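# Load six cart bottles into fridge and close door

## Task

Move all six bottles from the cart into the refrigerator so each stands upright, then close the refrigerator door completely. The task fails if a glass bottle drops any real distance, if the door is swung open or closed hard enough to slam, or if the robot topples or is left leaning. At the end, release everything and back the robot away.

## Robot and tools

ROBOT. TidyBot++: a mobile base 0.54 m long, 0.50 m wide and 0.38 m tall on four powered casters. It carries one seven-joint arm ending in a two-finger gripper. The arm's shoulder sits 0.12 m ahead of the base centre and 0.68 m above the floor. Segments: upper arm 0.42 m, forearm 0.31 m, hand 0.31 m from wrist to the hand point. The arm starts folded with the hand pointing down, reaching up to 0.08 m past the base front. Two cameras: base_camera is fixed low on the front of the base, looking forward and down. wrist_camera rides on the hand and looks along the fingers.

FRAMES. All positions are in metres. Base frame: origin on the floor below the base centre, x forward, y left, z up. Odometry frame: where the base frame was when the session began. hand_pose is the midpoint between the finger pads, in the base frame. The hand's own z axis runs out along the fingers, and the fingers close along its y axis. Quaternions are written qw, qx, qy, qz.

move. One call sends one action. Keys:
- base: an object holding any of translate_m (forward positive, -2 to 2 m), strafe_m (left positive, -2 to 2 m), rotate_rad (counter-clockwise from above positive, -6.3 to 6.3 rad). These are offsets from where the base stands when the command starts, along its axes at that moment.
- joints: absolute targets by name. joint_1_rad, joint_3_rad, joint_5_rad, joint_7_rad turn without limit (taking the shorter way; send steps under half a turn to go further). joint_2_rad -2.249 to 2.249, joint_4_rad -2.579 to 2.579, joint_6_rad -2.099 to 2.099, all radians. joint_1_rad positive turns the arm clockwise from above, opposite to rotate_rad. gripper_pos is absolute, 0 (open, about 85 mm between pads) to 1 (closed); gap is roughly 85 x (1 - gripper_pos) mm.
- target: one list of seven numbers [x, y, z, qw, qx, qy, qz], an absolute hand pose in the base frame, matching the hand_pose line. Alongside target, joints may contain only gripper_pos. The controller chooses joint angles itself, the path can bend and overshoot, and the result is usually within a few cm. To correct, add (wanted position minus reported hand_pose) to the last target's x, y, z. To hold still, resend hand_target, not hand_pose.
- speeds: per-action caps. translate_m or strafe_m 0.05 to 0.5 m/s (name only one of them when both move the base), rotate_rad 0.1 to 1.57 rad/s, gripper_pos 0.234 to 0.993 per second.
- cameras: list of base_camera, wrist_camera or all; [] for none.
- blocking: true (default) returns once everything is still; false returns in about 0.5 s while motion continues.
A move with no action just reports state and images. Unknown keys make the call invalid; out-of-range values get it refused.

wait(seconds 0 to 10, cameras): lets time pass and reports, returning early if all motion ends. stop(cameras): brakes all running motions. zoom_image(camera, region [x0, y0, x1, y1] in pixels, at most 504 by 504): enlarges part of that camera's latest image. read_manual: licence texts only. finished_scene(scene): ends the current scene, given its number; irreversible.

RESULT LINES. move: done, or the worst status among motions. base_status, joint_status, hand_status: done, moving, off_target (stopped away from target and possibly still pressing), not_followed (a built-in check withheld the targets, shown with joint command not followed or pose unreachable and a cause), contact_stop or time_out (unplanned stops; the motion then holds in place). hand_pose and hand_target (where the arm's joint targets would put the hand). joint_positions, gripper_pos, motor_effort in percent of maximum with the peak of the last action in brackets. base_odometry x, y and heading (rad, left positive), counted from wheel turns so slip looks like travel. base_tilt in degrees forward and right. on_its_own lists uncommanded behaviour. pictures names image order. ARM HIT, torque_fault, MOTOR HOT, OVER-TEMPERATURE FAULT and limit_stop_at_motor_heat flag trouble. For the gripper, off_target means something blocked the fingers at the shown reading (an object is held); done at 1 means nothing is held.

CHAINING. If a move or wait is refused, or an unplanned stop or torque fault appears, the remaining move, wait and finished_scene calls in that same reply are skipped.

CAUTIONS. The arm does not avoid obstacles and keeps pushing when blocked. Loads make it sag; correct with the offset method, and never command a loaded joint to its current reading. A hand pointing down rises only to about 0.94 m, and only near the base. Close the gripper slowly on glass, lift bottles clear before moving, and lower them until they rest before opening. Swing the fridge door gently at low speed. Avoid driving or turning while the arm is snagged above about 0.6 m, sideways swings with the arm extended, and hard pushes on furniture: these tip the robot or cause torque faults (10 s arm freeze). Holding loads or straining heats motors. Loose objects may occasionally be nudged by outside pushes. Finish with the gripper open and the robot backed off.

Each tool is called after "Emit:" by a JSON object that holds its "api" and its "payload", one argument or row to a line.

## Session

Emit:
{"api": "move", "payload": {

}}

Scene clock: 0.00 s.
base_odometry: x=+0.000 y=+0.000 heading=+0.000
base_tilt: forward=+0.4 right=-0.4
base_status: not commanded
joint_positions: joint_1_rad=-0.034 joint_2_rad=-0.316 joint_3_rad=+3.139 joint_4_rad=-2.505 joint_5_rad=+0.038 joint_6_rad=-0.831 joint_7_rad=+1.575 gripper_pos=+0.000
joint_status: not commanded
motor_effort: joint_1_rad=+0 joint_2_rad=-3 joint_3_rad=+1 joint_4_rad=+12 joint_5_rad=+0 joint_6_rad=+1 joint_7_rad=+0
hand_pose: x=+0.2824 y=-0.0015 z=+0.5906 quat_wxyz=(+0.014, +0.998, +0.032, +0.061) (m; base frame)
hand_target: x=+0.2826 y=-0.0015 z=+0.5907 quat_wxyz=(+0.014, +0.998, +0.032, +0.061) (m; base frame)
hand_status: not commanded
pictures: base_camera, wrist_camera

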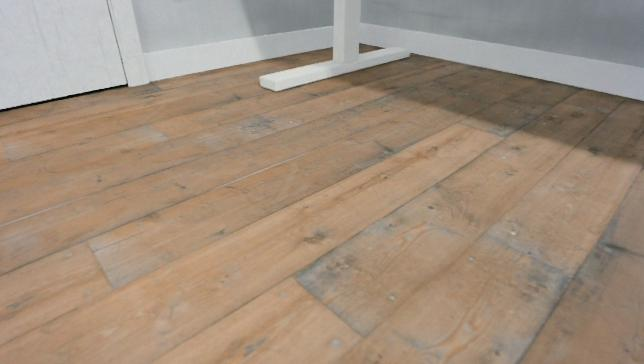

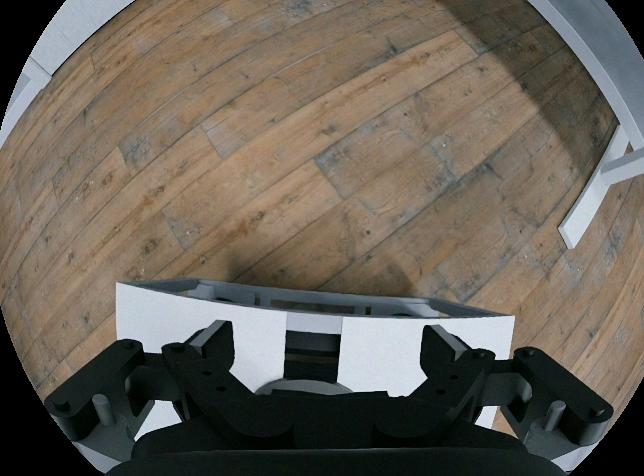

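Emit:
{"api": "move", "payload": {
  "joints": {"joint_6_rad": 0.4}
}}

Emit:
{"api": "move", "payload": {
  "base": {"rotate_rad": 1.3}
}}

Emit:
{"api": "move", "payload": {
  "base": {"rotate_rad": 1.3}
}}

Emit:
{"api": "move", "payload": {
  "base": {"rotate_rad": 1.3}
}}

Emit:
{"api": "move", "payload": {
  "base": {"rotate_rad": 1.3}
}}

Scene clock: 5.47 s.
move: done
base_odometry: x=+0.000 y=+0.000 heading=+0.000
base_tilt: forward=+0.4 right=-0.4
base_status: not commanded
joint_positions: joint_1_rad=-0.034 joint_2_rad=-0.316 joint_3_rad=+3.139 joint_4_rad=-2.505 joint_5_rad=+0.038 joint_6_rad=+0.350 joint_7_rad=+1.575 gripper_pos=+0.000
joint_status: all done
motor_effort: joint_1_rad=+0(1) joint_2_rad=-7(7) joint_3_rad=+1(1) joint_4_rad=+17(17) joint_5_rad=-1(2) joint_6_rad=+8(9) joint_7_rad=+0(1)
hand_pose: x=+0.5440 y=+0.0212 z=+0.8167 quat_wxyz=(-0.004, +0.795, +0.035, +0.606) (m; base frame)
hand_target: x=+0.5479 y=+0.0219 z=+0.8320 quat_wxyz=(-0.005, +0.779, +0.035, +0.626) (m; base frame)
hand_status: not commanded
pictures: base_camera, wrist_camera
camera_calibration:
wrist_camera: T_world_to_cam=[[0.0305449, -0.996027, 0.0836447, -0.0691554], [-0.253254, -0.0886651, -0.963328, 0.981119], [0.966918, 0.00824145, -0.254956, -0.184703], [0, 0, 0, 1]] pos_world=[0.429177, 0.0196325, 0.903833]

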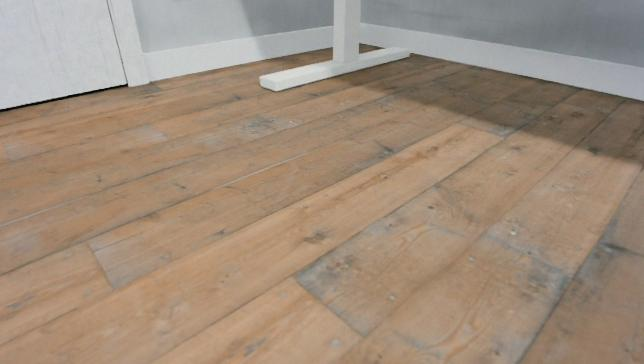

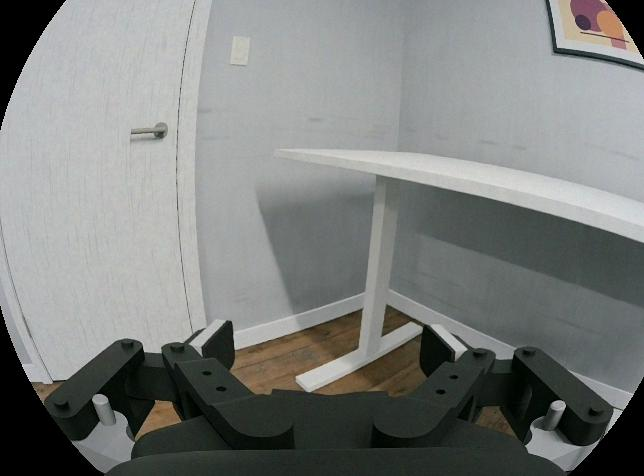

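Scene clock: 7.57 s.
move: done
base_odometry: x=+0.000 y=+0.000 heading=+1.300
base_tilt: forward=+0.4 right=-0.4
base_status: done
joint_positions: joint_1_rad=-0.035 joint_2_rad=-0.316 joint_3_rad=+3.139 joint_4_rad=-2.505 joint_5_rad=+0.038 joint_6_rad=+0.350 joint_7_rad=+1.575 gripper_pos=+0.000
joint_status: not commanded
motor_effort: joint_1_rad=+0(1) joint_2_rad=-7(8) joint_3_rad=+1(2) joint_4_rad=+16(17) joint_5_rad=-1(2) joint_6_rad=+9(9) joint_7_rad=+0(1)
hand_pose: x=+0.5440 y=+0.0215 z=+0.8167 quat_wxyz=(-0.004, +0.795, +0.035, +0.606) (m; base frame)
hand_target: x=+0.5479 y=+0.0219 z=+0.8320 quat_wxyz=(-0.005, +0.779, +0.035, +0.626) (m; base frame)
hand_status: not commanded
pictures: base_camera, wrist_camera
camera_calibration:
wrist_camera: T_world_to_cam=[[0.0310992, -0.995996, 0.0838157, -0.0693371], [-0.25314, -0.0889709, -0.96333, 0.981099], [0.96693, 0.00874172, -0.254893, -0.184756], [0, 0, 0, 1]] pos_world=[0.429158, 0.0198449, 0.903841]

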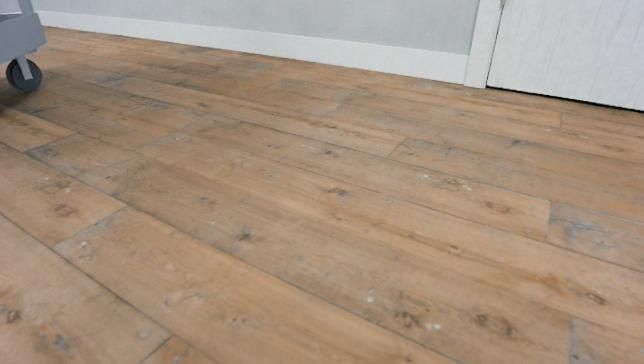

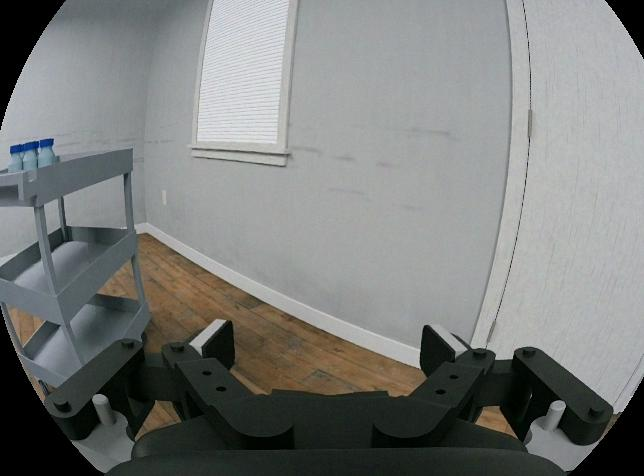

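Scene clock: 9.67 s.
move: done
base_odometry: x=+0.000 y=+0.000 heading=+2.599
base_tilt: forward=+0.4 right=-0.4
base_status: done
joint_positions: joint_1_rad=-0.035 joint_2_rad=-0.316 joint_3_rad=+3.138 joint_4_rad=-2.505 joint_5_rad=+0.038 joint_6_rad=+0.350 joint_7_rad=+1.575 gripper_pos=+0.000
joint_status: not commanded
motor_effort: joint_1_rad=+1(1) joint_2_rad=-7(8) joint_3_rad=+2(2) joint_4_rad=+17(17) joint_5_rad=-1(1) joint_6_rad=+9(9) joint_7_rad=+0(1)
hand_pose: x=+0.5440 y=+0.0216 z=+0.8167 quat_wxyz=(-0.004, +0.795, +0.035, +0.606) (m; base frame)
hand_target: x=+0.5479 y=+0.0219 z=+0.8320 quat_wxyz=(-0.005, +0.779, +0.035, +0.626) (m; base frame)
hand_status: not commanded
pictures: base_camera, wrist_camera
camera_calibration:
wrist_camera: T_world_to_cam=[[0.0314018, -0.995978, 0.083914, -0.0694393], [-0.25305, -0.0891423, -0.963338, 0.981088], [0.966943, 0.00901611, -0.254832, -0.184811], [0, 0, 0, 1]] pos_world=[0.429147, 0.0199627, 0.90385]

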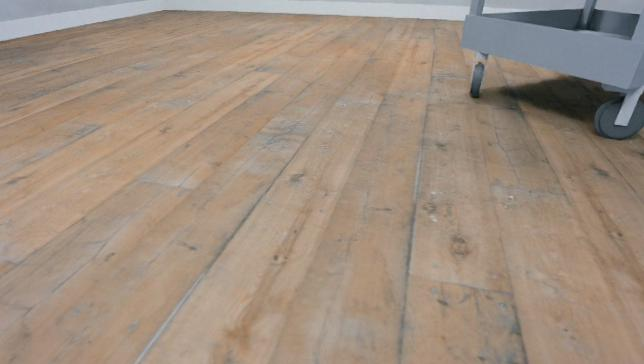

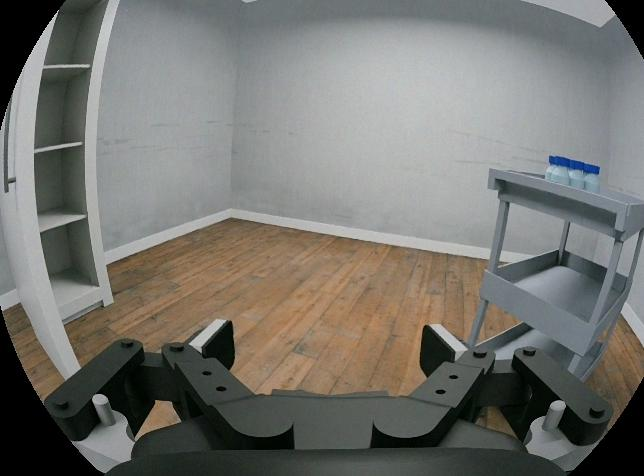

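Scene clock: 11.77 s.
move: done
base_odometry: x=+0.000 y=+0.000 heading=-2.384
base_tilt: forward=+0.3 right=-0.4
base_status: done
joint_positions: joint_1_rad=-0.035 joint_2_rad=-0.316 joint_3_rad=+3.138 joint_4_rad=-2.505 joint_5_rad=+0.038 joint_6_rad=+0.350 joint_7_rad=+1.575 gripper_pos=+0.000
joint_status: not commanded
motor_effort: joint_1_rad=+0(2) joint_2_rad=-7(8) joint_3_rad=+1(2) joint_4_rad=+16(17) joint_5_rad=-1(1) joint_6_rad=+9(9) joint_7_rad=+0(1)
hand_pose: x=+0.5440 y=+0.0217 z=+0.8167 quat_wxyz=(-0.004, +0.795, +0.035, +0.606) (m; base frame)
hand_target: x=+0.5479 y=+0.0219 z=+0.8320 quat_wxyz=(-0.005, +0.779, +0.035, +0.626) (m; base frame)
hand_status: not commanded
pictures: base_camera, wrist_camera
camera_calibration:
wrist_camera: T_world_to_cam=[[0.0315933, -0.995967, 0.0839759, -0.0695034], [-0.252972, -0.0892502, -0.963348, 0.98108], [0.966958, 0.00919175, -0.254771, -0.184867], [0, 0, 0, 1]] pos_world=[0.42914, 0.0200378, 0.90386]

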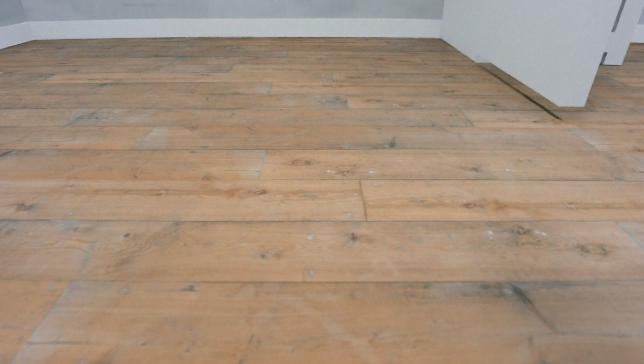

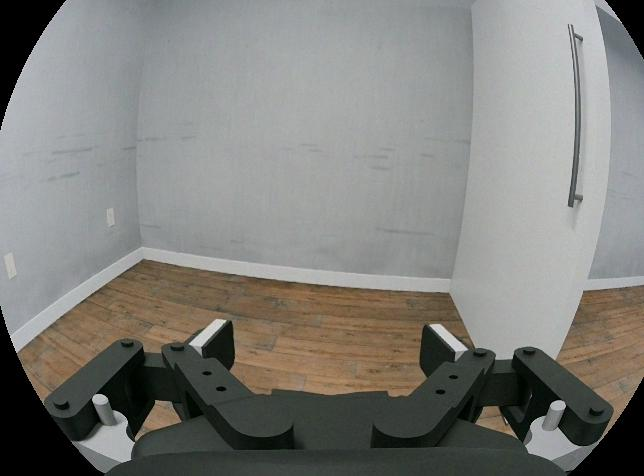

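Scene clock: 13.87 s.
move: done
base_odometry: x=+0.000 y=+0.000 heading=-1.084
base_tilt: forward=+0.3 right=-0.4
base_status: done
joint_positions: joint_1_rad=-0.035 joint_2_rad=-0.316 joint_3_rad=+3.138 joint_4_rad=-2.505 joint_5_rad=+0.038 joint_6_rad=+0.350 joint_7_rad=+1.575 gripper_pos=+0.000
joint_status: not commanded
motor_effort: joint_1_rad=+0(2) joint_2_rad=-7(8) joint_3_rad=+2(2) joint_4_rad=+16(17) joint_5_rad=-1(1) joint_6_rad=+8(9) joint_7_rad=+0(1)
hand_pose: x=+0.5440 y=+0.0218 z=+0.8167 quat_wxyz=(-0.004, +0.795, +0.035, +0.606) (m; base frame)
hand_target: x=+0.5479 y=+0.0219 z=+0.8320 quat_wxyz=(-0.005, +0.779, +0.035, +0.626) (m; base frame)
hand_status: not commanded
pictures: base_camera, wrist_camera
camera_calibration:
wrist_camera: T_world_to_cam=[[0.0317291, -0.995959, 0.0840197, -0.0695486], [-0.252899, -0.0893265, -0.96336, 0.981075], [0.966972, 0.00931804, -0.254711, -0.184923], [0, 0, 0, 1]] pos_world=[0.429135, 0.0200915, 0.90387]

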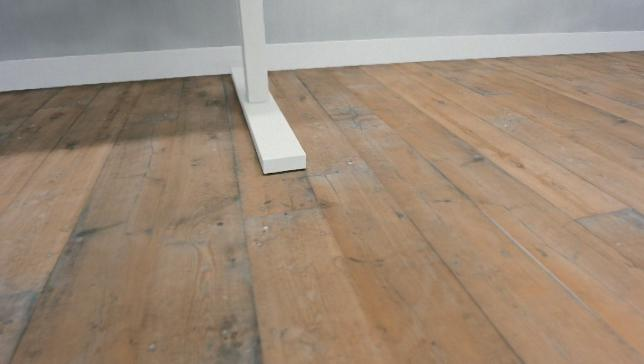

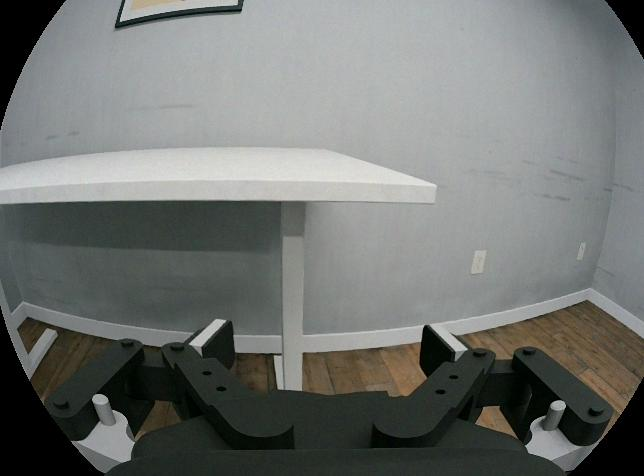

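Emit:
{"api": "move", "payload": {
  "base": {"rotate_rad": -1.95}
}}

Scene clock: 18.10 s.
move: done
base_odometry: x=+0.000 y=+0.000 heading=-3.034
base_tilt: forward=+0.4 right=-0.4
base_status: done
joint_positions: joint_1_rad=-0.035 joint_2_rad=-0.316 joint_3_rad=+3.138 joint_4_rad=-2.505 joint_5_rad=+0.038 joint_6_rad=+0.350 joint_7_rad=+1.575 gripper_pos=+0.000
joint_status: not commanded
motor_effort: joint_1_rad=+1(2) joint_2_rad=-7(8) joint_3_rad=+1(3) joint_4_rad=+16(17) joint_5_rad=+0(1) joint_6_rad=+9(9) joint_7_rad=+0(1)
hand_pose: x=+0.5440 y=+0.0218 z=+0.8167 quat_wxyz=(-0.004, +0.795, +0.035, +0.606) (m; base frame)
hand_target: x=+0.5479 y=+0.0219 z=+0.8320 quat_wxyz=(-0.005, +0.779, +0.035, +0.626) (m; base frame)
hand_status: not commanded
pictures: base_camera, wrist_camera
camera_calibration:
wrist_camera: T_world_to_cam=[[0.0317815, -0.995956, 0.0840361, -0.0695653], [-0.252835, -0.0893551, -0.963374, 0.981073], [0.966987, 0.00937025, -0.254652, -0.184979], [0, 0, 0, 1]] pos_world=[0.429133, 0.0201132, 0.903881]

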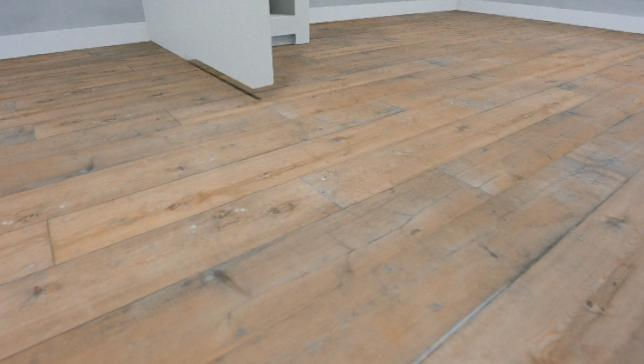

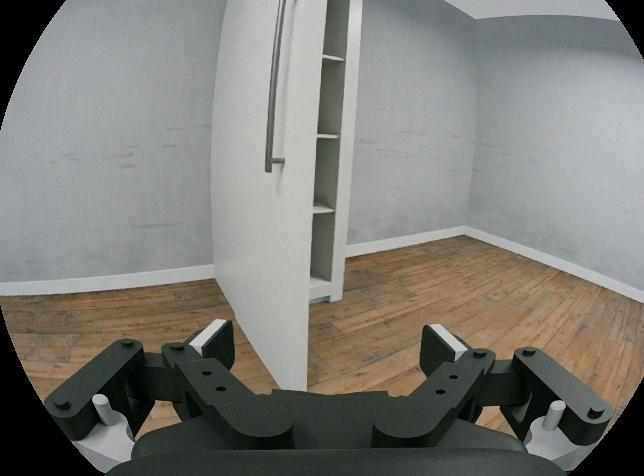

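Emit:
{"api": "move", "payload": {
  "base": {"translate_m": 0.76, "strafe_m": -0.45, "rotate_rad": 0.5}
}}

Scene clock: 44.43 s.
move: done
base_odometry: x=-0.804 y=+0.366 heading=-2.534
base_tilt: forward=+0.4 right=-0.4
base_status: done
joint_positions: joint_1_rad=-0.035 joint_2_rad=-0.316 joint_3_rad=+3.137 joint_4_rad=-2.505 joint_5_rad=+0.038 joint_6_rad=+0.351 joint_7_rad=+1.575 gripper_pos=+0.000
joint_status: not commanded
motor_effort: joint_1_rad=+1(2) joint_2_rad=-7(8) joint_3_rad=+1(3) joint_4_rad=+16(17) joint_5_rad=-1(2) joint_6_rad=+9(9) joint_7_rad=+1(1)
hand_pose: x=+0.5439 y=+0.0222 z=+0.8170 quat_wxyz=(-0.004, +0.794, +0.036, +0.606) (m; base frame)
hand_target: x=+0.5479 y=+0.0219 z=+0.8320 quat_wxyz=(-0.005, +0.779, +0.035, +0.626) (m; base frame)
hand_status: not commanded
pictures: base_camera, wrist_camera
camera_calibration:
wrist_camera: T_world_to_cam=[[0.0326466, -0.995905, 0.0843094, -0.0698466], [-0.251901, -0.08983, -0.963575, 0.981053], [0.967202, 0.0102198, -0.253802, -0.185722], [0, 0, 0, 1]] pos_world=[0.429039, 0.0204655, 0.90407]

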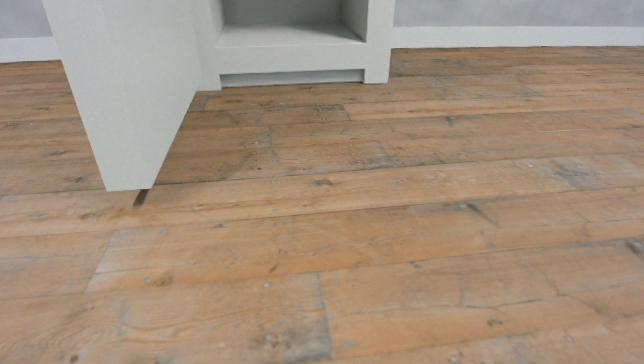

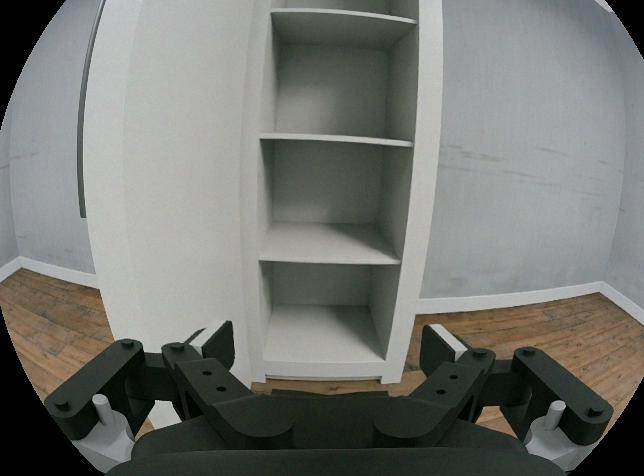

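Emit:
{"api": "move", "payload": {
  "base": {"translate_m": -0.15, "strafe_m": 0.45, "rotate_rad": -2.0}
}}

Scene clock: 62.37 s.
move: done
base_odometry: x=-0.424 y=+0.082 heading=+1.750
base_tilt: forward=+0.3 right=-0.4
base_status: done
joint_positions: joint_1_rad=-0.035 joint_2_rad=-0.316 joint_3_rad=+3.137 joint_4_rad=-2.505 joint_5_rad=+0.038 joint_6_rad=+0.351 joint_7_rad=+1.575 gripper_pos=+0.000
joint_status: not commanded
motor_effort: joint_1_rad=+0(1) joint_2_rad=-7(9) joint_3_rad=+1(2) joint_4_rad=+16(17) joint_5_rad=-1(1) joint_6_rad=+9(9) joint_7_rad=+0(1)
hand_pose: x=+0.5440 y=+0.0220 z=+0.8172 quat_wxyz=(-0.004, +0.794, +0.036, +0.606) (m; base frame)
hand_target: x=+0.5479 y=+0.0219 z=+0.8320 quat_wxyz=(-0.005, +0.779, +0.035, +0.626) (m; base frame)
hand_status: not commanded
pictures: base_camera, wrist_camera
camera_calibration:
wrist_camera: T_world_to_cam=[[0.0321008, -0.995938, 0.0841229, -0.0696485], [-0.251569, -0.0895077, -0.963691, 0.981064], [0.967307, 0.00977249, -0.253421, -0.186118], [0, 0, 0, 1]] pos_world=[0.429075, 0.020266, 0.904136]

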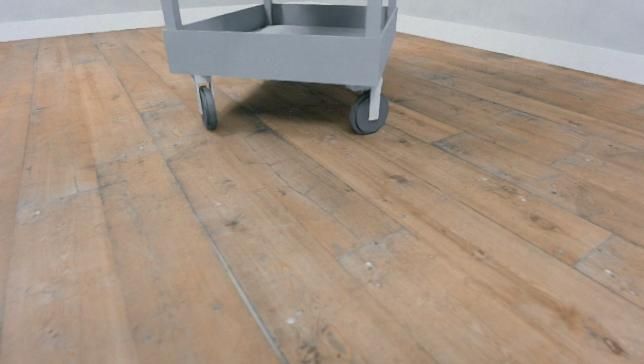

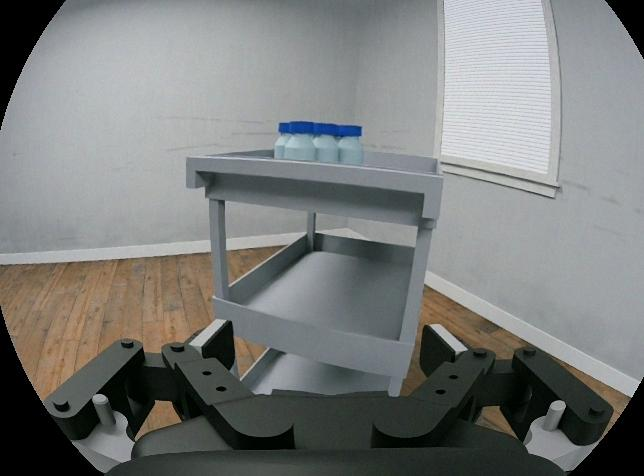

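Emit:
{"api": "zoom_image", "payload": {
  "camera": "wrist_camera",
  "region": [180, 90, 460, 240]
}}

Scaled by 1.800.

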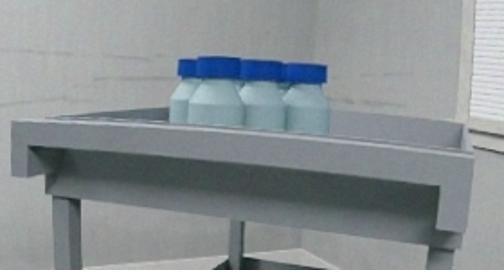

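Emit:
{"api": "move", "payload": {
  "joints": {"joint_1_rad": 0.0, "joint_2_rad": 0.0, "joint_4_rad": -1.1, "joint_5_rad": 0.0, "joint_6_rad": -1.2},
  "base": {"strafe_m": 0.25, "rotate_rad": -0.15}
}}

Scene clock: 71.90 s.
move: done
base_odometry: x=-0.670 y=+0.038 heading=+1.599
base_tilt: forward=+0.3 right=-0.4
base_status: done
joint_positions: joint_1_rad=-0.021 joint_2_rad=-0.019 joint_3_rad=+3.137 joint_4_rad=-1.128 joint_5_rad=+0.038 joint_6_rad=-1.142 joint_7_rad=+1.575 gripper_pos=+0.000
joint_status: all done
motor_effort: joint_1_rad=+0(2) joint_2_rad=-17(17) joint_3_rad=+1(3) joint_4_rad=+17(20) joint_5_rad=-1(2) joint_6_rad=+7(10) joint_7_rad=+0(1)
hand_pose: x=+0.6343 y=+0.0037 z=+1.0470 quat_wxyz=(+0.015, +0.902, +0.013, +0.431) (m; base frame)
hand_target: x=+0.6313 y=+0.0026 z=+1.0378 quat_wxyz=(+0.000, +0.913, +0.003, +0.408) (m; base frame)
hand_status: not commanded
pictures: base_camera, wrist_camera
camera_calibration:
wrist_camera: T_world_to_cam=[[0.00309074, -0.99566, 0.093019, -0.101056], [-0.621406, -0.0747917, -0.779911, 1.26575], [0.783483, -0.055392, -0.61894, 0.284543], [0, 0, 0, 1]] pos_world=[0.563919, 0.0098114, 1.17268]

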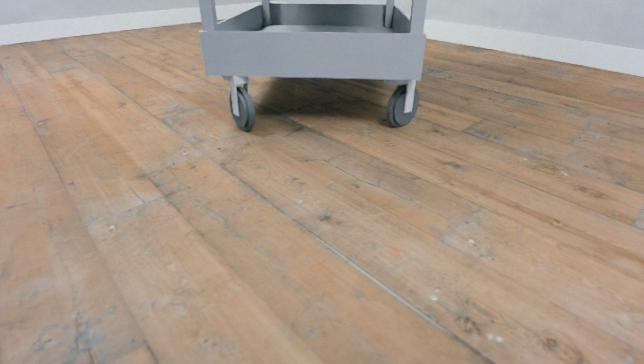

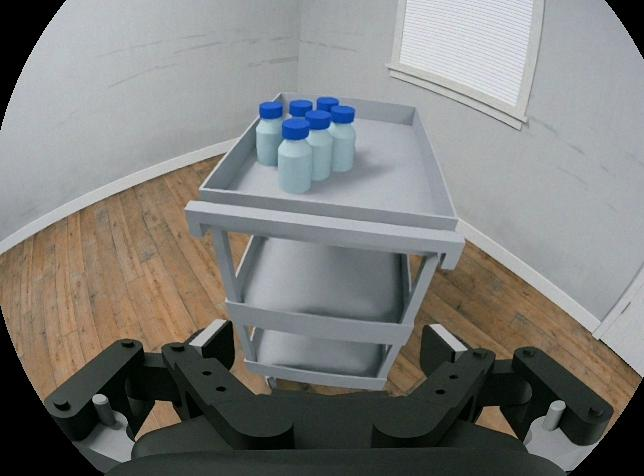

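Emit:
{"api": "zoom_image", "payload": {
  "camera": "wrist_camera",
  "region": [180, 80, 470, 260]
}}

Scaled by 1.738.

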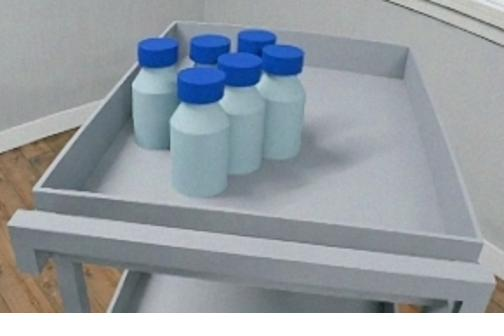

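Emit:
{"api": "move", "payload": {
  "joints": {"joint_1_rad": 0.02, "joint_2_rad": 0.37, "joint_4_rad": -1.716, "joint_5_rad": 0.0, "joint_6_rad": 0.513, "joint_7_rad": 1.57}
}}

Scene clock: 112.57 s.
move: done
base_odometry: x=-0.670 y=+0.038 heading=+1.599
base_tilt: forward=+0.4 right=-0.4
base_status: not commanded
joint_positions: joint_1_rad=-0.001 joint_2_rad=+0.360 joint_3_rad=+3.137 joint_4_rad=-1.700 joint_5_rad=+0.038 joint_6_rad=+0.458 joint_7_rad=+1.575 gripper_pos=+0.000
joint_status: all done
motor_effort: joint_1_rad=+1(1) joint_2_rad=-30(31) joint_3_rad=+1(1) joint_4_rad=+18(20) joint_5_rad=+0(2) joint_6_rad=+9(10) joint_7_rad=+0(2)
hand_pose: x=+0.8557 y=+0.0100 z=+0.9178 quat_wxyz=(+0.005, +0.718, +0.021, +0.696) (m; base frame)
hand_target: x=+0.8559 y=-0.0119 z=+0.9185 quat_wxyz=(+0.006, +0.708, -0.007, +0.706) (m; base frame)
hand_status: not commanded
pictures: base_camera, wrist_camera
camera_calibration:
wrist_camera: T_world_to_cam=[[-0.0165903, -0.997001, 0.075592, -0.0505532], [-0.0223129, -0.0752144, -0.996918, 0.989608], [0.999613, -0.0182258, -0.0209982, -0.702647], [0, 0, 0, 1]] pos_world=[0.723618, 0.0112249, 0.975625]

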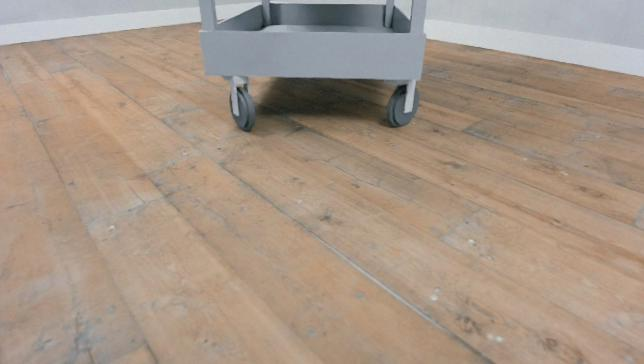

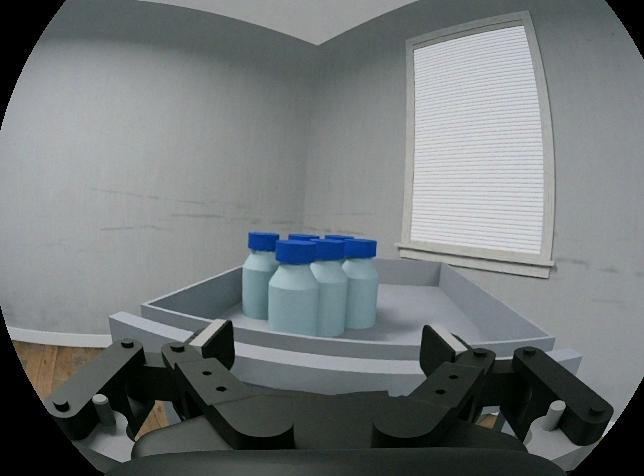

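Emit:
{"api": "move", "payload": {
  "base": {"translate_m": 0.20, "strafe_m": 0.0325},
  "joints": {"gripper_pos": 0.2}
}}

Scene clock: 123.33 s.
move: done
base_odometry: x=-0.708 y=+0.237 heading=+1.600
base_tilt: forward=+0.4 right=-0.4
base_status: done
joint_positions: joint_1_rad=+0.002 joint_2_rad=+0.366 joint_3_rad=+3.137 joint_4_rad=-1.701 joint_5_rad=+0.038 joint_6_rad=+0.463 joint_7_rad=+1.575 gripper_pos=+0.200
joint_status: all done
motor_effort: joint_1_rad=+1(1) joint_2_rad=-30(32) joint_3_rad=+0(1) joint_4_rad=+17(19) joint_5_rad=-1(1) joint_6_rad=+9(9) joint_7_rad=+0(1)
hand_pose: x=+0.8571 y=+0.0079 z=+0.9146 quat_wxyz=(+0.006, +0.719, +0.020, +0.695) (m; base frame)
hand_target: x=+0.8559 y=-0.0119 z=+0.9185 quat_wxyz=(+0.006, +0.708, -0.007, +0.706) (m; base frame)
hand_status: not commanded
pictures: base_camera, wrist_camera
camera_calibration:
wrist_camera: T_world_to_cam=[[-0.019272, -0.996961, 0.0754874, -0.050016], [-0.0237644, -0.0750233, -0.996899, 0.987472], [0.999532, -0.0210061, -0.0222463, -0.702936], [0, 0, 0, 1]] pos_world=[0.725109, 0.0094535, 0.972548]

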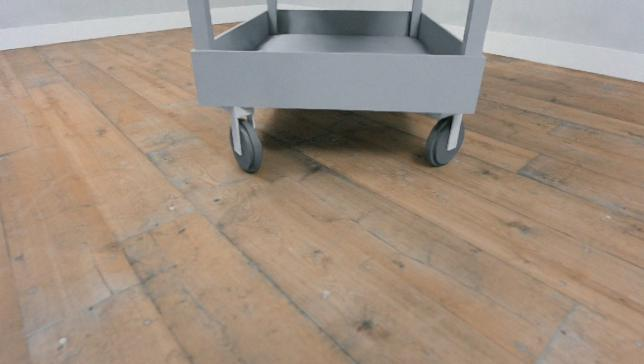

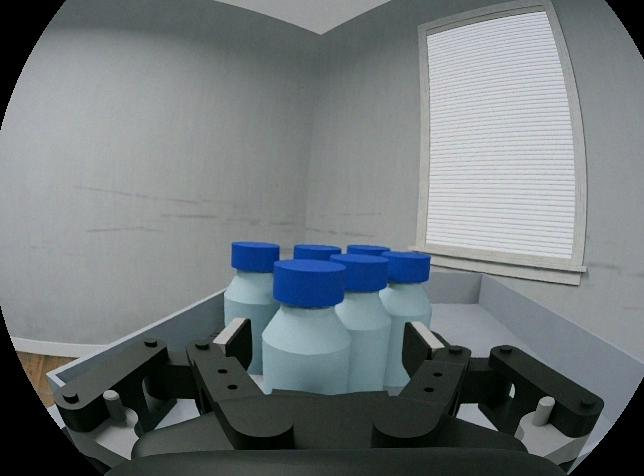

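Emit:
{"api": "move", "payload": {
  "base": {"translate_m": 0.03, "strafe_m": 0.012},
  "joints": {"joint_2_rad": 0.352, "joint_6_rad": 0.53}
}}

Scene clock: 128.17 s.
move: done
base_odometry: x=-0.721 y=+0.267 heading=+1.600
base_tilt: forward=+0.4 right=-0.4
base_status: done
joint_positions: joint_1_rad=+0.006 joint_2_rad=+0.364 joint_3_rad=+3.137 joint_4_rad=-1.702 joint_5_rad=+0.038 joint_6_rad=+0.481 joint_7_rad=+1.575 gripper_pos=+0.200
joint_status: all done
motor_effort: joint_1_rad=+0(2) joint_2_rad=-30(33) joint_3_rad=+1(2) joint_4_rad=+17(18) joint_5_rad=+0(1) joint_6_rad=+9(9) joint_7_rad=+0(1)
hand_pose: x=+0.8566 y=+0.0056 z=+0.9209 quat_wxyz=(+0.007, +0.712, +0.019, +0.702) (m; base frame)
hand_target: x=+0.8514 y=-0.0118 z=+0.9371 quat_wxyz=(+0.006, +0.695, -0.007, +0.719) (m; base frame)
hand_status: not commanded
pictures: base_camera, wrist_camera
camera_calibration:
wrist_camera: T_world_to_cam=[[-0.0234438, -0.996925, 0.0747702, -0.0485535], [-0.00547199, -0.0746617, -0.997194, 0.978193], [0.99971, -0.0237871, -0.00370481, -0.719576], [0, 0, 0, 1]] pos_world=[0.723582, 0.00751273, 0.976413]

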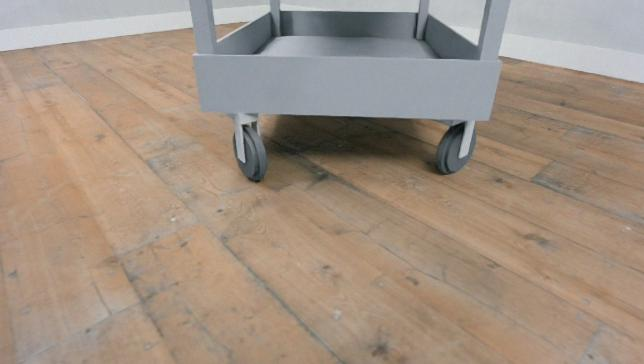

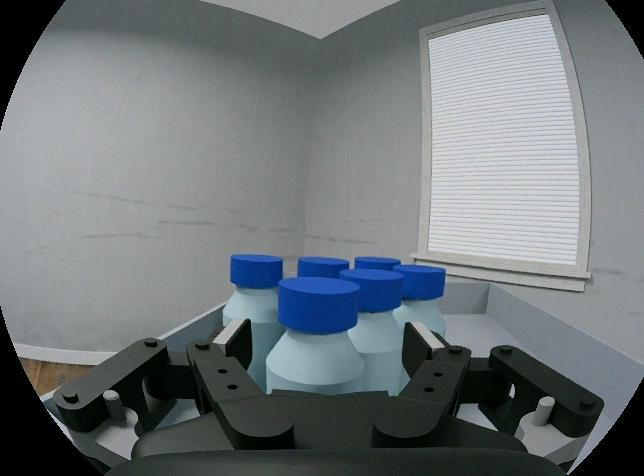

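Emit:
{"api": "move", "payload": {
  "base": {"translate_m": 0.05, "strafe_m": 0.006},
  "speeds": {"translate_m": 0.15}
}}

Emit:
{"api": "zoom_image", "payload": {
  "camera": "wrist_camera",
  "region": [180, 230, 460, 400]
}}

Scene clock: 132.67 s.
move: done
base_odometry: x=-0.729 y=+0.317 heading=+1.600
base_tilt: forward=+0.4 right=-0.4
base_status: done
joint_positions: joint_1_rad=+0.006 joint_2_rad=+0.364 joint_3_rad=+3.137 joint_4_rad=-1.702 joint_5_rad=+0.038 joint_6_rad=+0.482 joint_7_rad=+1.575 gripper_pos=+0.200
joint_status: not commanded
motor_effort: joint_1_rad=-1(2) joint_2_rad=-29(33) joint_3_rad=+1(1) joint_4_rad=+17(18) joint_5_rad=-1(2) joint_6_rad=+9(9) joint_7_rad=+0(1)
hand_pose: x=+0.8566 y=+0.0053 z=+0.9209 quat_wxyz=(+0.007, +0.712, +0.018, +0.702) (m; base frame)
hand_target: x=+0.8514 y=-0.0118 z=+0.9371 quat_wxyz=(+0.006, +0.695, -0.007, +0.719) (m; base frame)
hand_status: not commanded
pictures: base_camera, wrist_camera
camera_calibration:
wrist_camera: T_world_to_cam=[[-0.0238844, -0.996916, 0.0747544, -0.0484796], [-0.00525056, -0.0746496, -0.997196, 0.97797], [0.999701, -0.0242099, -0.00345141, -0.71979], [0, 0, 0, 1]] pos_world=[0.723551, 0.00724898, 0.976368]

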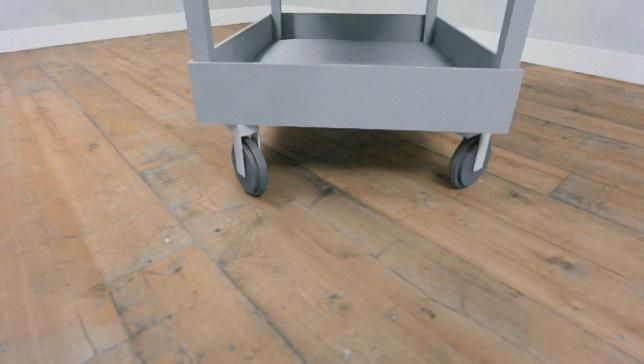

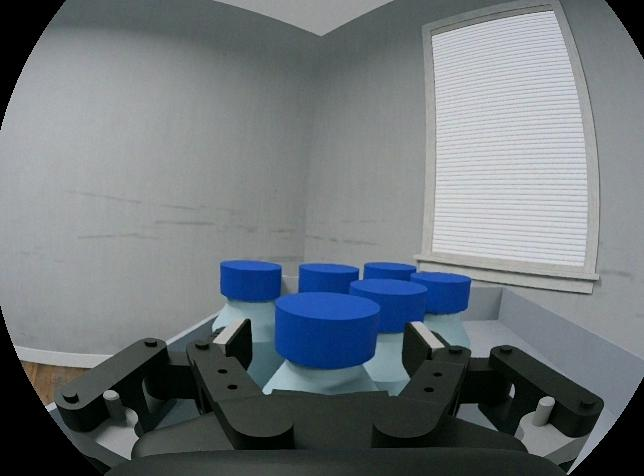

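Scaled by 1.800.

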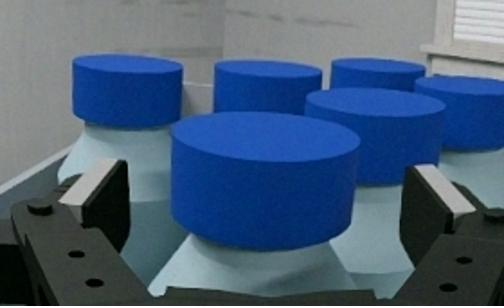

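Emit:
{"api": "move", "payload": {
  "base": {"translate_m": 0.016},
  "speeds": {"translate_m": 0.1},
  "cameras": []
}}

Emit:
{"api": "move", "payload": {
  "joints": {"gripper_pos": 0.6},
  "speeds": {"gripper_pos": 0.234}
}}

Scene clock: 136.90 s.
move: done
base_odometry: x=-0.729 y=+0.333 heading=+1.600
base_tilt: forward=+0.4 right=-0.4
base_status: done
joint_positions: joint_1_rad=+0.006 joint_2_rad=+0.365 joint_3_rad=+3.137 joint_4_rad=-1.702 joint_5_rad=+0.038 joint_6_rad=+0.482 joint_7_rad=+1.575 gripper_pos=+0.200
joint_status: not commanded
motor_effort: joint_1_rad=+0(2) joint_2_rad=-29(33) joint_3_rad=+1(1) joint_4_rad=+18(18) joint_5_rad=-1(1) joint_6_rad=+9(10) joint_7_rad=+0(1)
hand_pose: x=+0.8567 y=+0.0053 z=+0.9204 quat_wxyz=(+0.007, +0.712, +0.018, +0.702) (m; base frame)
hand_target: x=+0.8514 y=-0.0118 z=+0.9371 quat_wxyz=(+0.006, +0.695, -0.007, +0.719) (m; base frame)
hand_status: not commanded
pictures: none
No camera images: "cameras" was empty.

Scene clock: 138.93 s.
move: off_target
base_odometry: x=-0.729 y=+0.333 heading=+1.600
base_tilt: forward=+0.4 right=-0.4
base_status: not commanded
joint_positions: joint_1_rad=+0.006 joint_2_rad=+0.365 joint_3_rad=+3.136 joint_4_rad=-1.702 joint_5_rad=+0.038 joint_6_rad=+0.482 joint_7_rad=+1.575 gripper_pos=+0.439
joint_status: gripper_pos off_target (ended at +0.439, target +0.600)
motor_effort: joint_1_rad=+1(3) joint_2_rad=-28(30) joint_3_rad=+2(3) joint_4_rad=+18(19) joint_5_rad=+0(2) joint_6_rad=+8(9) joint_7_rad=+0(1)
hand_pose: x=+0.8567 y=+0.0056 z=+0.9205 quat_wxyz=(+0.007, +0.712, +0.019, +0.702) (m; base frame)
hand_target: x=+0.8514 y=-0.0118 z=+0.9371 quat_wxyz=(+0.006, +0.695, -0.007, +0.719) (m; base frame)
hand_status: not commanded
pictures: base_camera, wrist_camera
camera_calibration:
wrist_camera: T_world_to_cam=[[-0.0232799, -0.99695, 0.0744941, -0.0483608], [-0.00541882, -0.0743874, -0.997215, 0.977774], [0.999714, -0.0236187, -0.00367056, -0.719714], [0, 0, 0, 1]] pos_world=[0.723681, 0.00752199, 0.976011]

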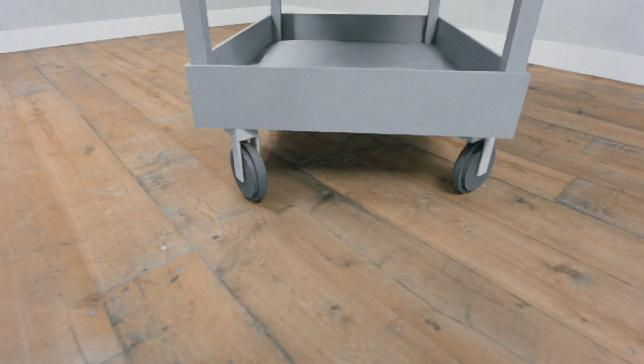

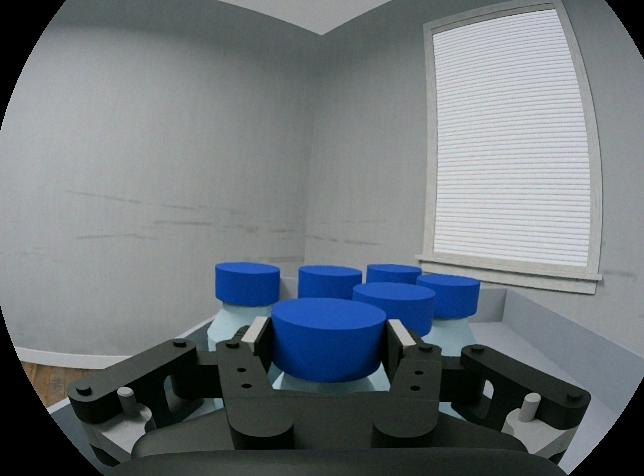

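Emit:
{"api": "move", "payload": {
  "joints": {"joint_2_rad": 0.34, "joint_4_rad": -1.642, "joint_6_rad": 0.454},
  "cameras": ["wrist_camera"]
}}

Emit:
{"api": "move", "payload": {
  "joints": {"joint_2_rad": 0.287, "joint_4_rad": -1.449, "joint_6_rad": 0.208},
  "cameras": ["wrist_camera"]
}}

Scene clock: 144.63 s.
move: done
base_odometry: x=-0.729 y=+0.333 heading=+1.600
base_tilt: forward=+0.4 right=-0.4
base_status: not commanded
joint_positions: joint_1_rad=+0.006 joint_2_rad=+0.365 joint_3_rad=+3.136 joint_4_rad=-1.689 joint_5_rad=+0.038 joint_6_rad=+0.460 joint_7_rad=+1.575 gripper_pos=+0.439
joint_status: all done
motor_effort: joint_1_rad=+3(3) joint_2_rad=-33(33) joint_3_rad=+3(3) joint_4_rad=+21(23) joint_5_rad=-1(2) joint_6_rad=+12(13) joint_7_rad=+0(1)
hand_pose: x=+0.8587 y=+0.0057 z=+0.9219 quat_wxyz=(+0.007, +0.715, +0.019, +0.699) (m; base frame)
hand_target: x=+0.8584 y=-0.0119 z=+0.9661 quat_wxyz=(+0.006, +0.692, -0.007, +0.722) (m; base frame)
hand_status: not commanded
pictures: wrist_camera
camera_calibration:
wrist_camera: T_world_to_cam=[[-0.0230188, -0.996924, 0.074919, -0.0490199], [-0.0134238, -0.0746239, -0.997121, 0.985938], [0.999645, -0.0239583, -0.0116647, -0.714282], [0, 0, 0, 1]] pos_world=[0.726135, 0.00759243, 0.97844]

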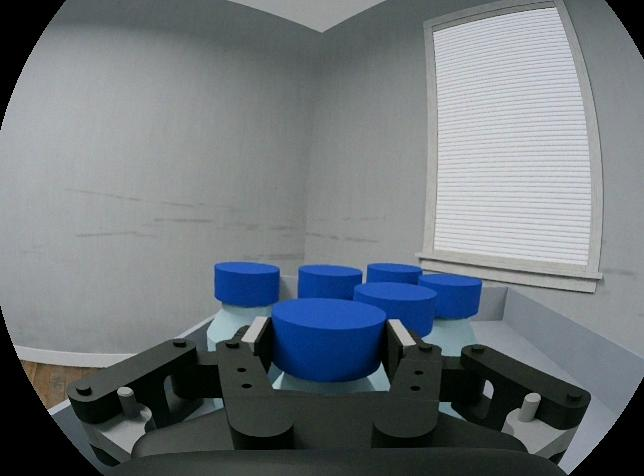

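Scene clock: 145.80 s.
move: off_target
base_odometry: x=-0.729 y=+0.333 heading=+1.600
base_tilt: forward=+0.4 right=-0.4
base_status: not commanded
joint_positions: joint_1_rad=+0.006 joint_2_rad=+0.359 joint_3_rad=+3.136 joint_4_rad=-1.515 joint_5_rad=+0.038 joint_6_rad=+0.244 joint_7_rad=+1.575 gripper_pos=+0.439
joint_status: joint_4_rad off_target (ended at -1.515, target -1.449); the others done
motor_effort: joint_1_rad=+3(3) joint_2_rad=-36(37) joint_3_rad=+3(3) joint_4_rad=+24(25) joint_5_rad=-1(2) joint_6_rad=+14(16) joint_7_rad=+1(1)
hand_pose: x=+0.8776 y=+0.0032 z=+0.9630 quat_wxyz=(+0.010, +0.728, +0.017, +0.685) (m; base frame)
hand_target: x=+0.8591 y=-0.0119 z=+1.0470 quat_wxyz=(+0.006, +0.692, -0.007, +0.722) (m; base frame)
hand_status: not commanded
pictures: wrist_camera
camera_calibration:
wrist_camera: T_world_to_cam=[[-0.027596, -0.996492, 0.079007, -0.0540354], [-0.051254, -0.0775226, -0.995672, 1.0588], [0.998304, -0.031526, -0.0489349, -0.695687], [0, 0, 0, 1]] pos_world=[0.747283, 0.00630271, 1.02444]

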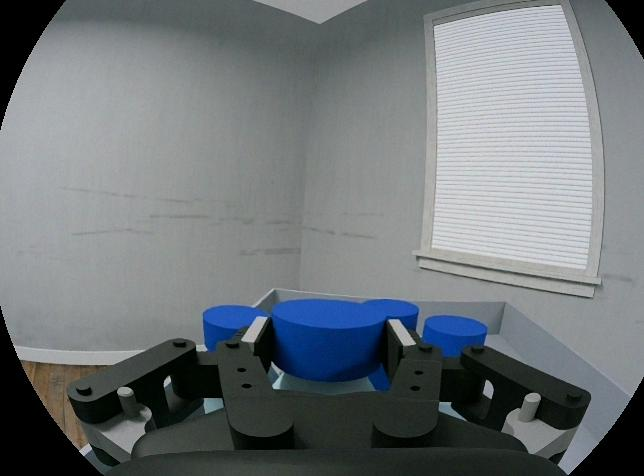

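Emit:
{"api": "move", "payload": {
  "joints": {"joint_2_rad": 0.20, "joint_4_rad": -1.40, "joint_6_rad": 0.22},
  "cameras": ["wrist_camera"]
}}

Scene clock: 148.57 s.
move: done
base_odometry: x=-0.729 y=+0.333 heading=+1.600
base_tilt: forward=+0.4 right=-0.4
base_status: not commanded
joint_positions: joint_1_rad=+0.007 joint_2_rad=+0.259 joint_3_rad=+3.136 joint_4_rad=-1.452 joint_5_rad=+0.038 joint_6_rad=+0.235 joint_7_rad=+1.575 gripper_pos=+0.439
joint_status: all done
motor_effort: joint_1_rad=+0(3) joint_2_rad=-33(41) joint_3_rad=+1(3) joint_4_rad=+24(27) joint_5_rad=-1(1) joint_6_rad=+14(17) joint_7_rad=+0(1)
hand_pose: x=+0.8478 y=+0.0029 z=+1.0738 quat_wxyz=(+0.012, +0.673, +0.016, +0.739) (m; base frame)
hand_target: x=+0.8223 y=-0.0112 z=+1.1441 quat_wxyz=(+0.006, +0.637, -0.006, +0.771) (m; base frame)
hand_status: not commanded
pictures: wrist_camera
camera_calibration:
wrist_camera: T_world_to_cam=[[-0.0403295, -0.996404, 0.0745225, -0.0482816], [0.102192, -0.0783052, -0.991678, 1.03318], [0.993947, -0.0323783, 0.104982, -0.822074], [0, 0, 0, 1]] pos_world=[0.709568, 0.00617793, 1.11448]

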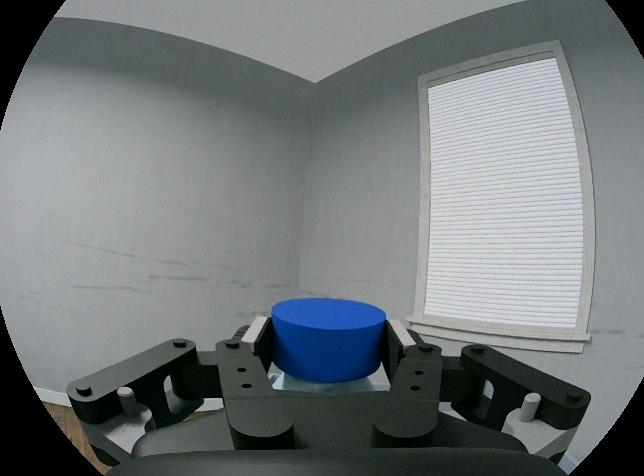

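Emit:
{"api": "move", "payload": {
  "base": {"translate_m": -0.3},
  "cameras": []
}}

Emit:
{"api": "move", "payload": {
  "base": {"strafe_m": 0.33, "translate_m": 0.05, "rotate_rad": 2.225},
  "speeds": {"rotate_rad": 0.8}
}}

Scene clock: 164.77 s.
move: done
base_odometry: x=-0.721 y=+0.033 heading=+1.600
base_tilt: forward=+0.4 right=-0.4
base_status: done
joint_positions: joint_1_rad=+0.009 joint_2_rad=+0.252 joint_3_rad=+3.136 joint_4_rad=-1.452 joint_5_rad=+0.038 joint_6_rad=+0.235 joint_7_rad=+1.575 gripper_pos=+0.439
joint_status: not commanded
motor_effort: joint_1_rad=+0(2) joint_2_rad=-33(38) joint_3_rad=+0(2) joint_4_rad=+23(25) joint_5_rad=+0(1) joint_6_rad=+14(14) joint_7_rad=+0(1)
hand_pose: x=+0.8452 y=+0.0013 z=+1.0786 quat_wxyz=(+0.013, +0.670, +0.015, +0.742) (m; base frame)
hand_target: x=+0.8223 y=-0.0112 z=+1.1441 quat_wxyz=(+0.006, +0.637, -0.006, +0.771) (m; base frame)
hand_status: not commanded
pictures: none
No camera images: "cameras" was empty.

Scene clock: 168.63 s.
move: done
base_odometry: x=-1.052 y=+0.073 heading=-2.459
base_tilt: forward=+0.4 right=-0.4
base_status: done
joint_positions: joint_1_rad=+0.015 joint_2_rad=+0.252 joint_3_rad=+3.136 joint_4_rad=-1.452 joint_5_rad=+0.038 joint_6_rad=+0.235 joint_7_rad=+1.575 gripper_pos=+0.439
joint_status: not commanded
motor_effort: joint_1_rad=+0(8) joint_2_rad=-33(37) joint_3_rad=+0(5) joint_4_rad=+23(25) joint_5_rad=-1(1) joint_6_rad=+14(14) joint_7_rad=+0(1)
hand_pose: x=+0.8452 y=-0.0033 z=+1.0786 quat_wxyz=(+0.015, +0.670, +0.013, +0.742) (m; base frame)
hand_target: x=+0.8223 y=-0.0112 z=+1.1441 quat_wxyz=(+0.006, +0.637, -0.006, +0.771) (m; base frame)
hand_status: not commanded
pictures: base_camera, wrist_camera
camera_calibration:
wrist_camera: T_world_to_cam=[[-0.0494317, -0.996008, 0.0743245, -0.0470634], [0.108153, -0.0793158, -0.990965, 1.03198], [0.992905, -0.0409467, 0.111642, -0.826492], [0, 0, 0, 1]] pos_world=[0.706689, 0.00113482, 1.11843]

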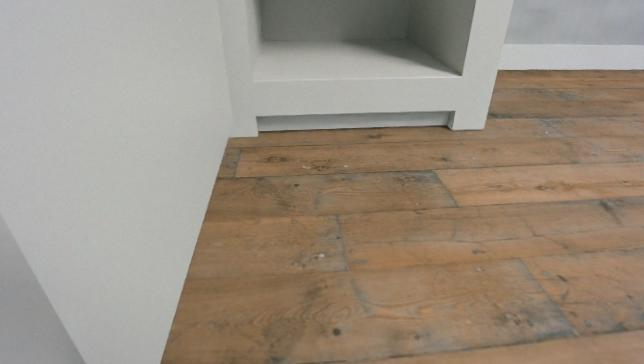

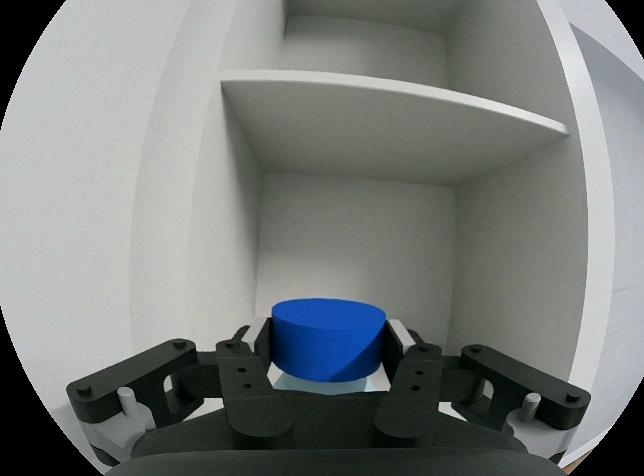

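Emit:
{"api": "move", "payload": {
  "joints": {"joint_2_rad": 0.20, "joint_4_rad": -1.287, "joint_6_rad": 0.0},
  "base": {"strafe_m": -0.1}
}}

Scene clock: 178.77 s.
move: off_target
base_odometry: x=-1.115 y=+0.151 heading=-2.458
base_tilt: forward=+0.4 right=-0.4
base_status: done
joint_positions: joint_1_rad=+0.024 joint_2_rad=+0.252 joint_3_rad=+3.142 joint_4_rad=-1.349 joint_5_rad=+0.038 joint_6_rad=+0.035 joint_7_rad=+1.575 gripper_pos=+0.439
joint_status: joint_4_rad off_target (ended at -1.349, target -1.287); the others done
motor_effort: joint_1_rad=+1(4) joint_2_rad=-34(35) joint_3_rad=+1(4) joint_4_rad=+24(25) joint_5_rad=-1(1) joint_6_rad=+14(15) joint_7_rad=+0(1)
hand_pose: x=+0.8493 y=-0.0162 z=+1.0813 quat_wxyz=(+0.023, +0.705, +0.007, +0.708) (m; base frame)
hand_target: x=+0.8259 y=-0.0113 z=+1.1466 quat_wxyz=(+0.006, +0.677, -0.006, +0.736) (m; base frame)
hand_status: not commanded
pictures: base_camera, wrist_camera
camera_calibration:
wrist_camera: T_world_to_cam=[[-0.064712, -0.994656, 0.0804474, -0.05352], [0.0108025, -0.0813099, -0.99663, 1.12193], [0.997846, -0.0636249, 0.0160065, -0.732597], [0, 0, 0, 1]] pos_world=[0.715435, -0.0086217, 1.13418]

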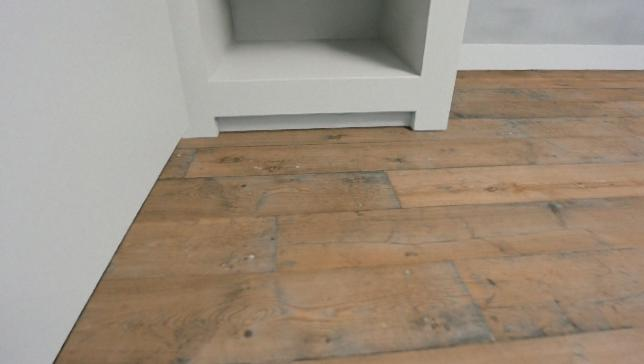

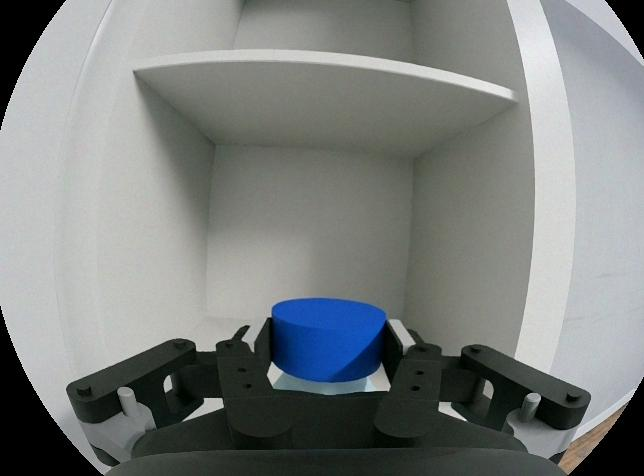

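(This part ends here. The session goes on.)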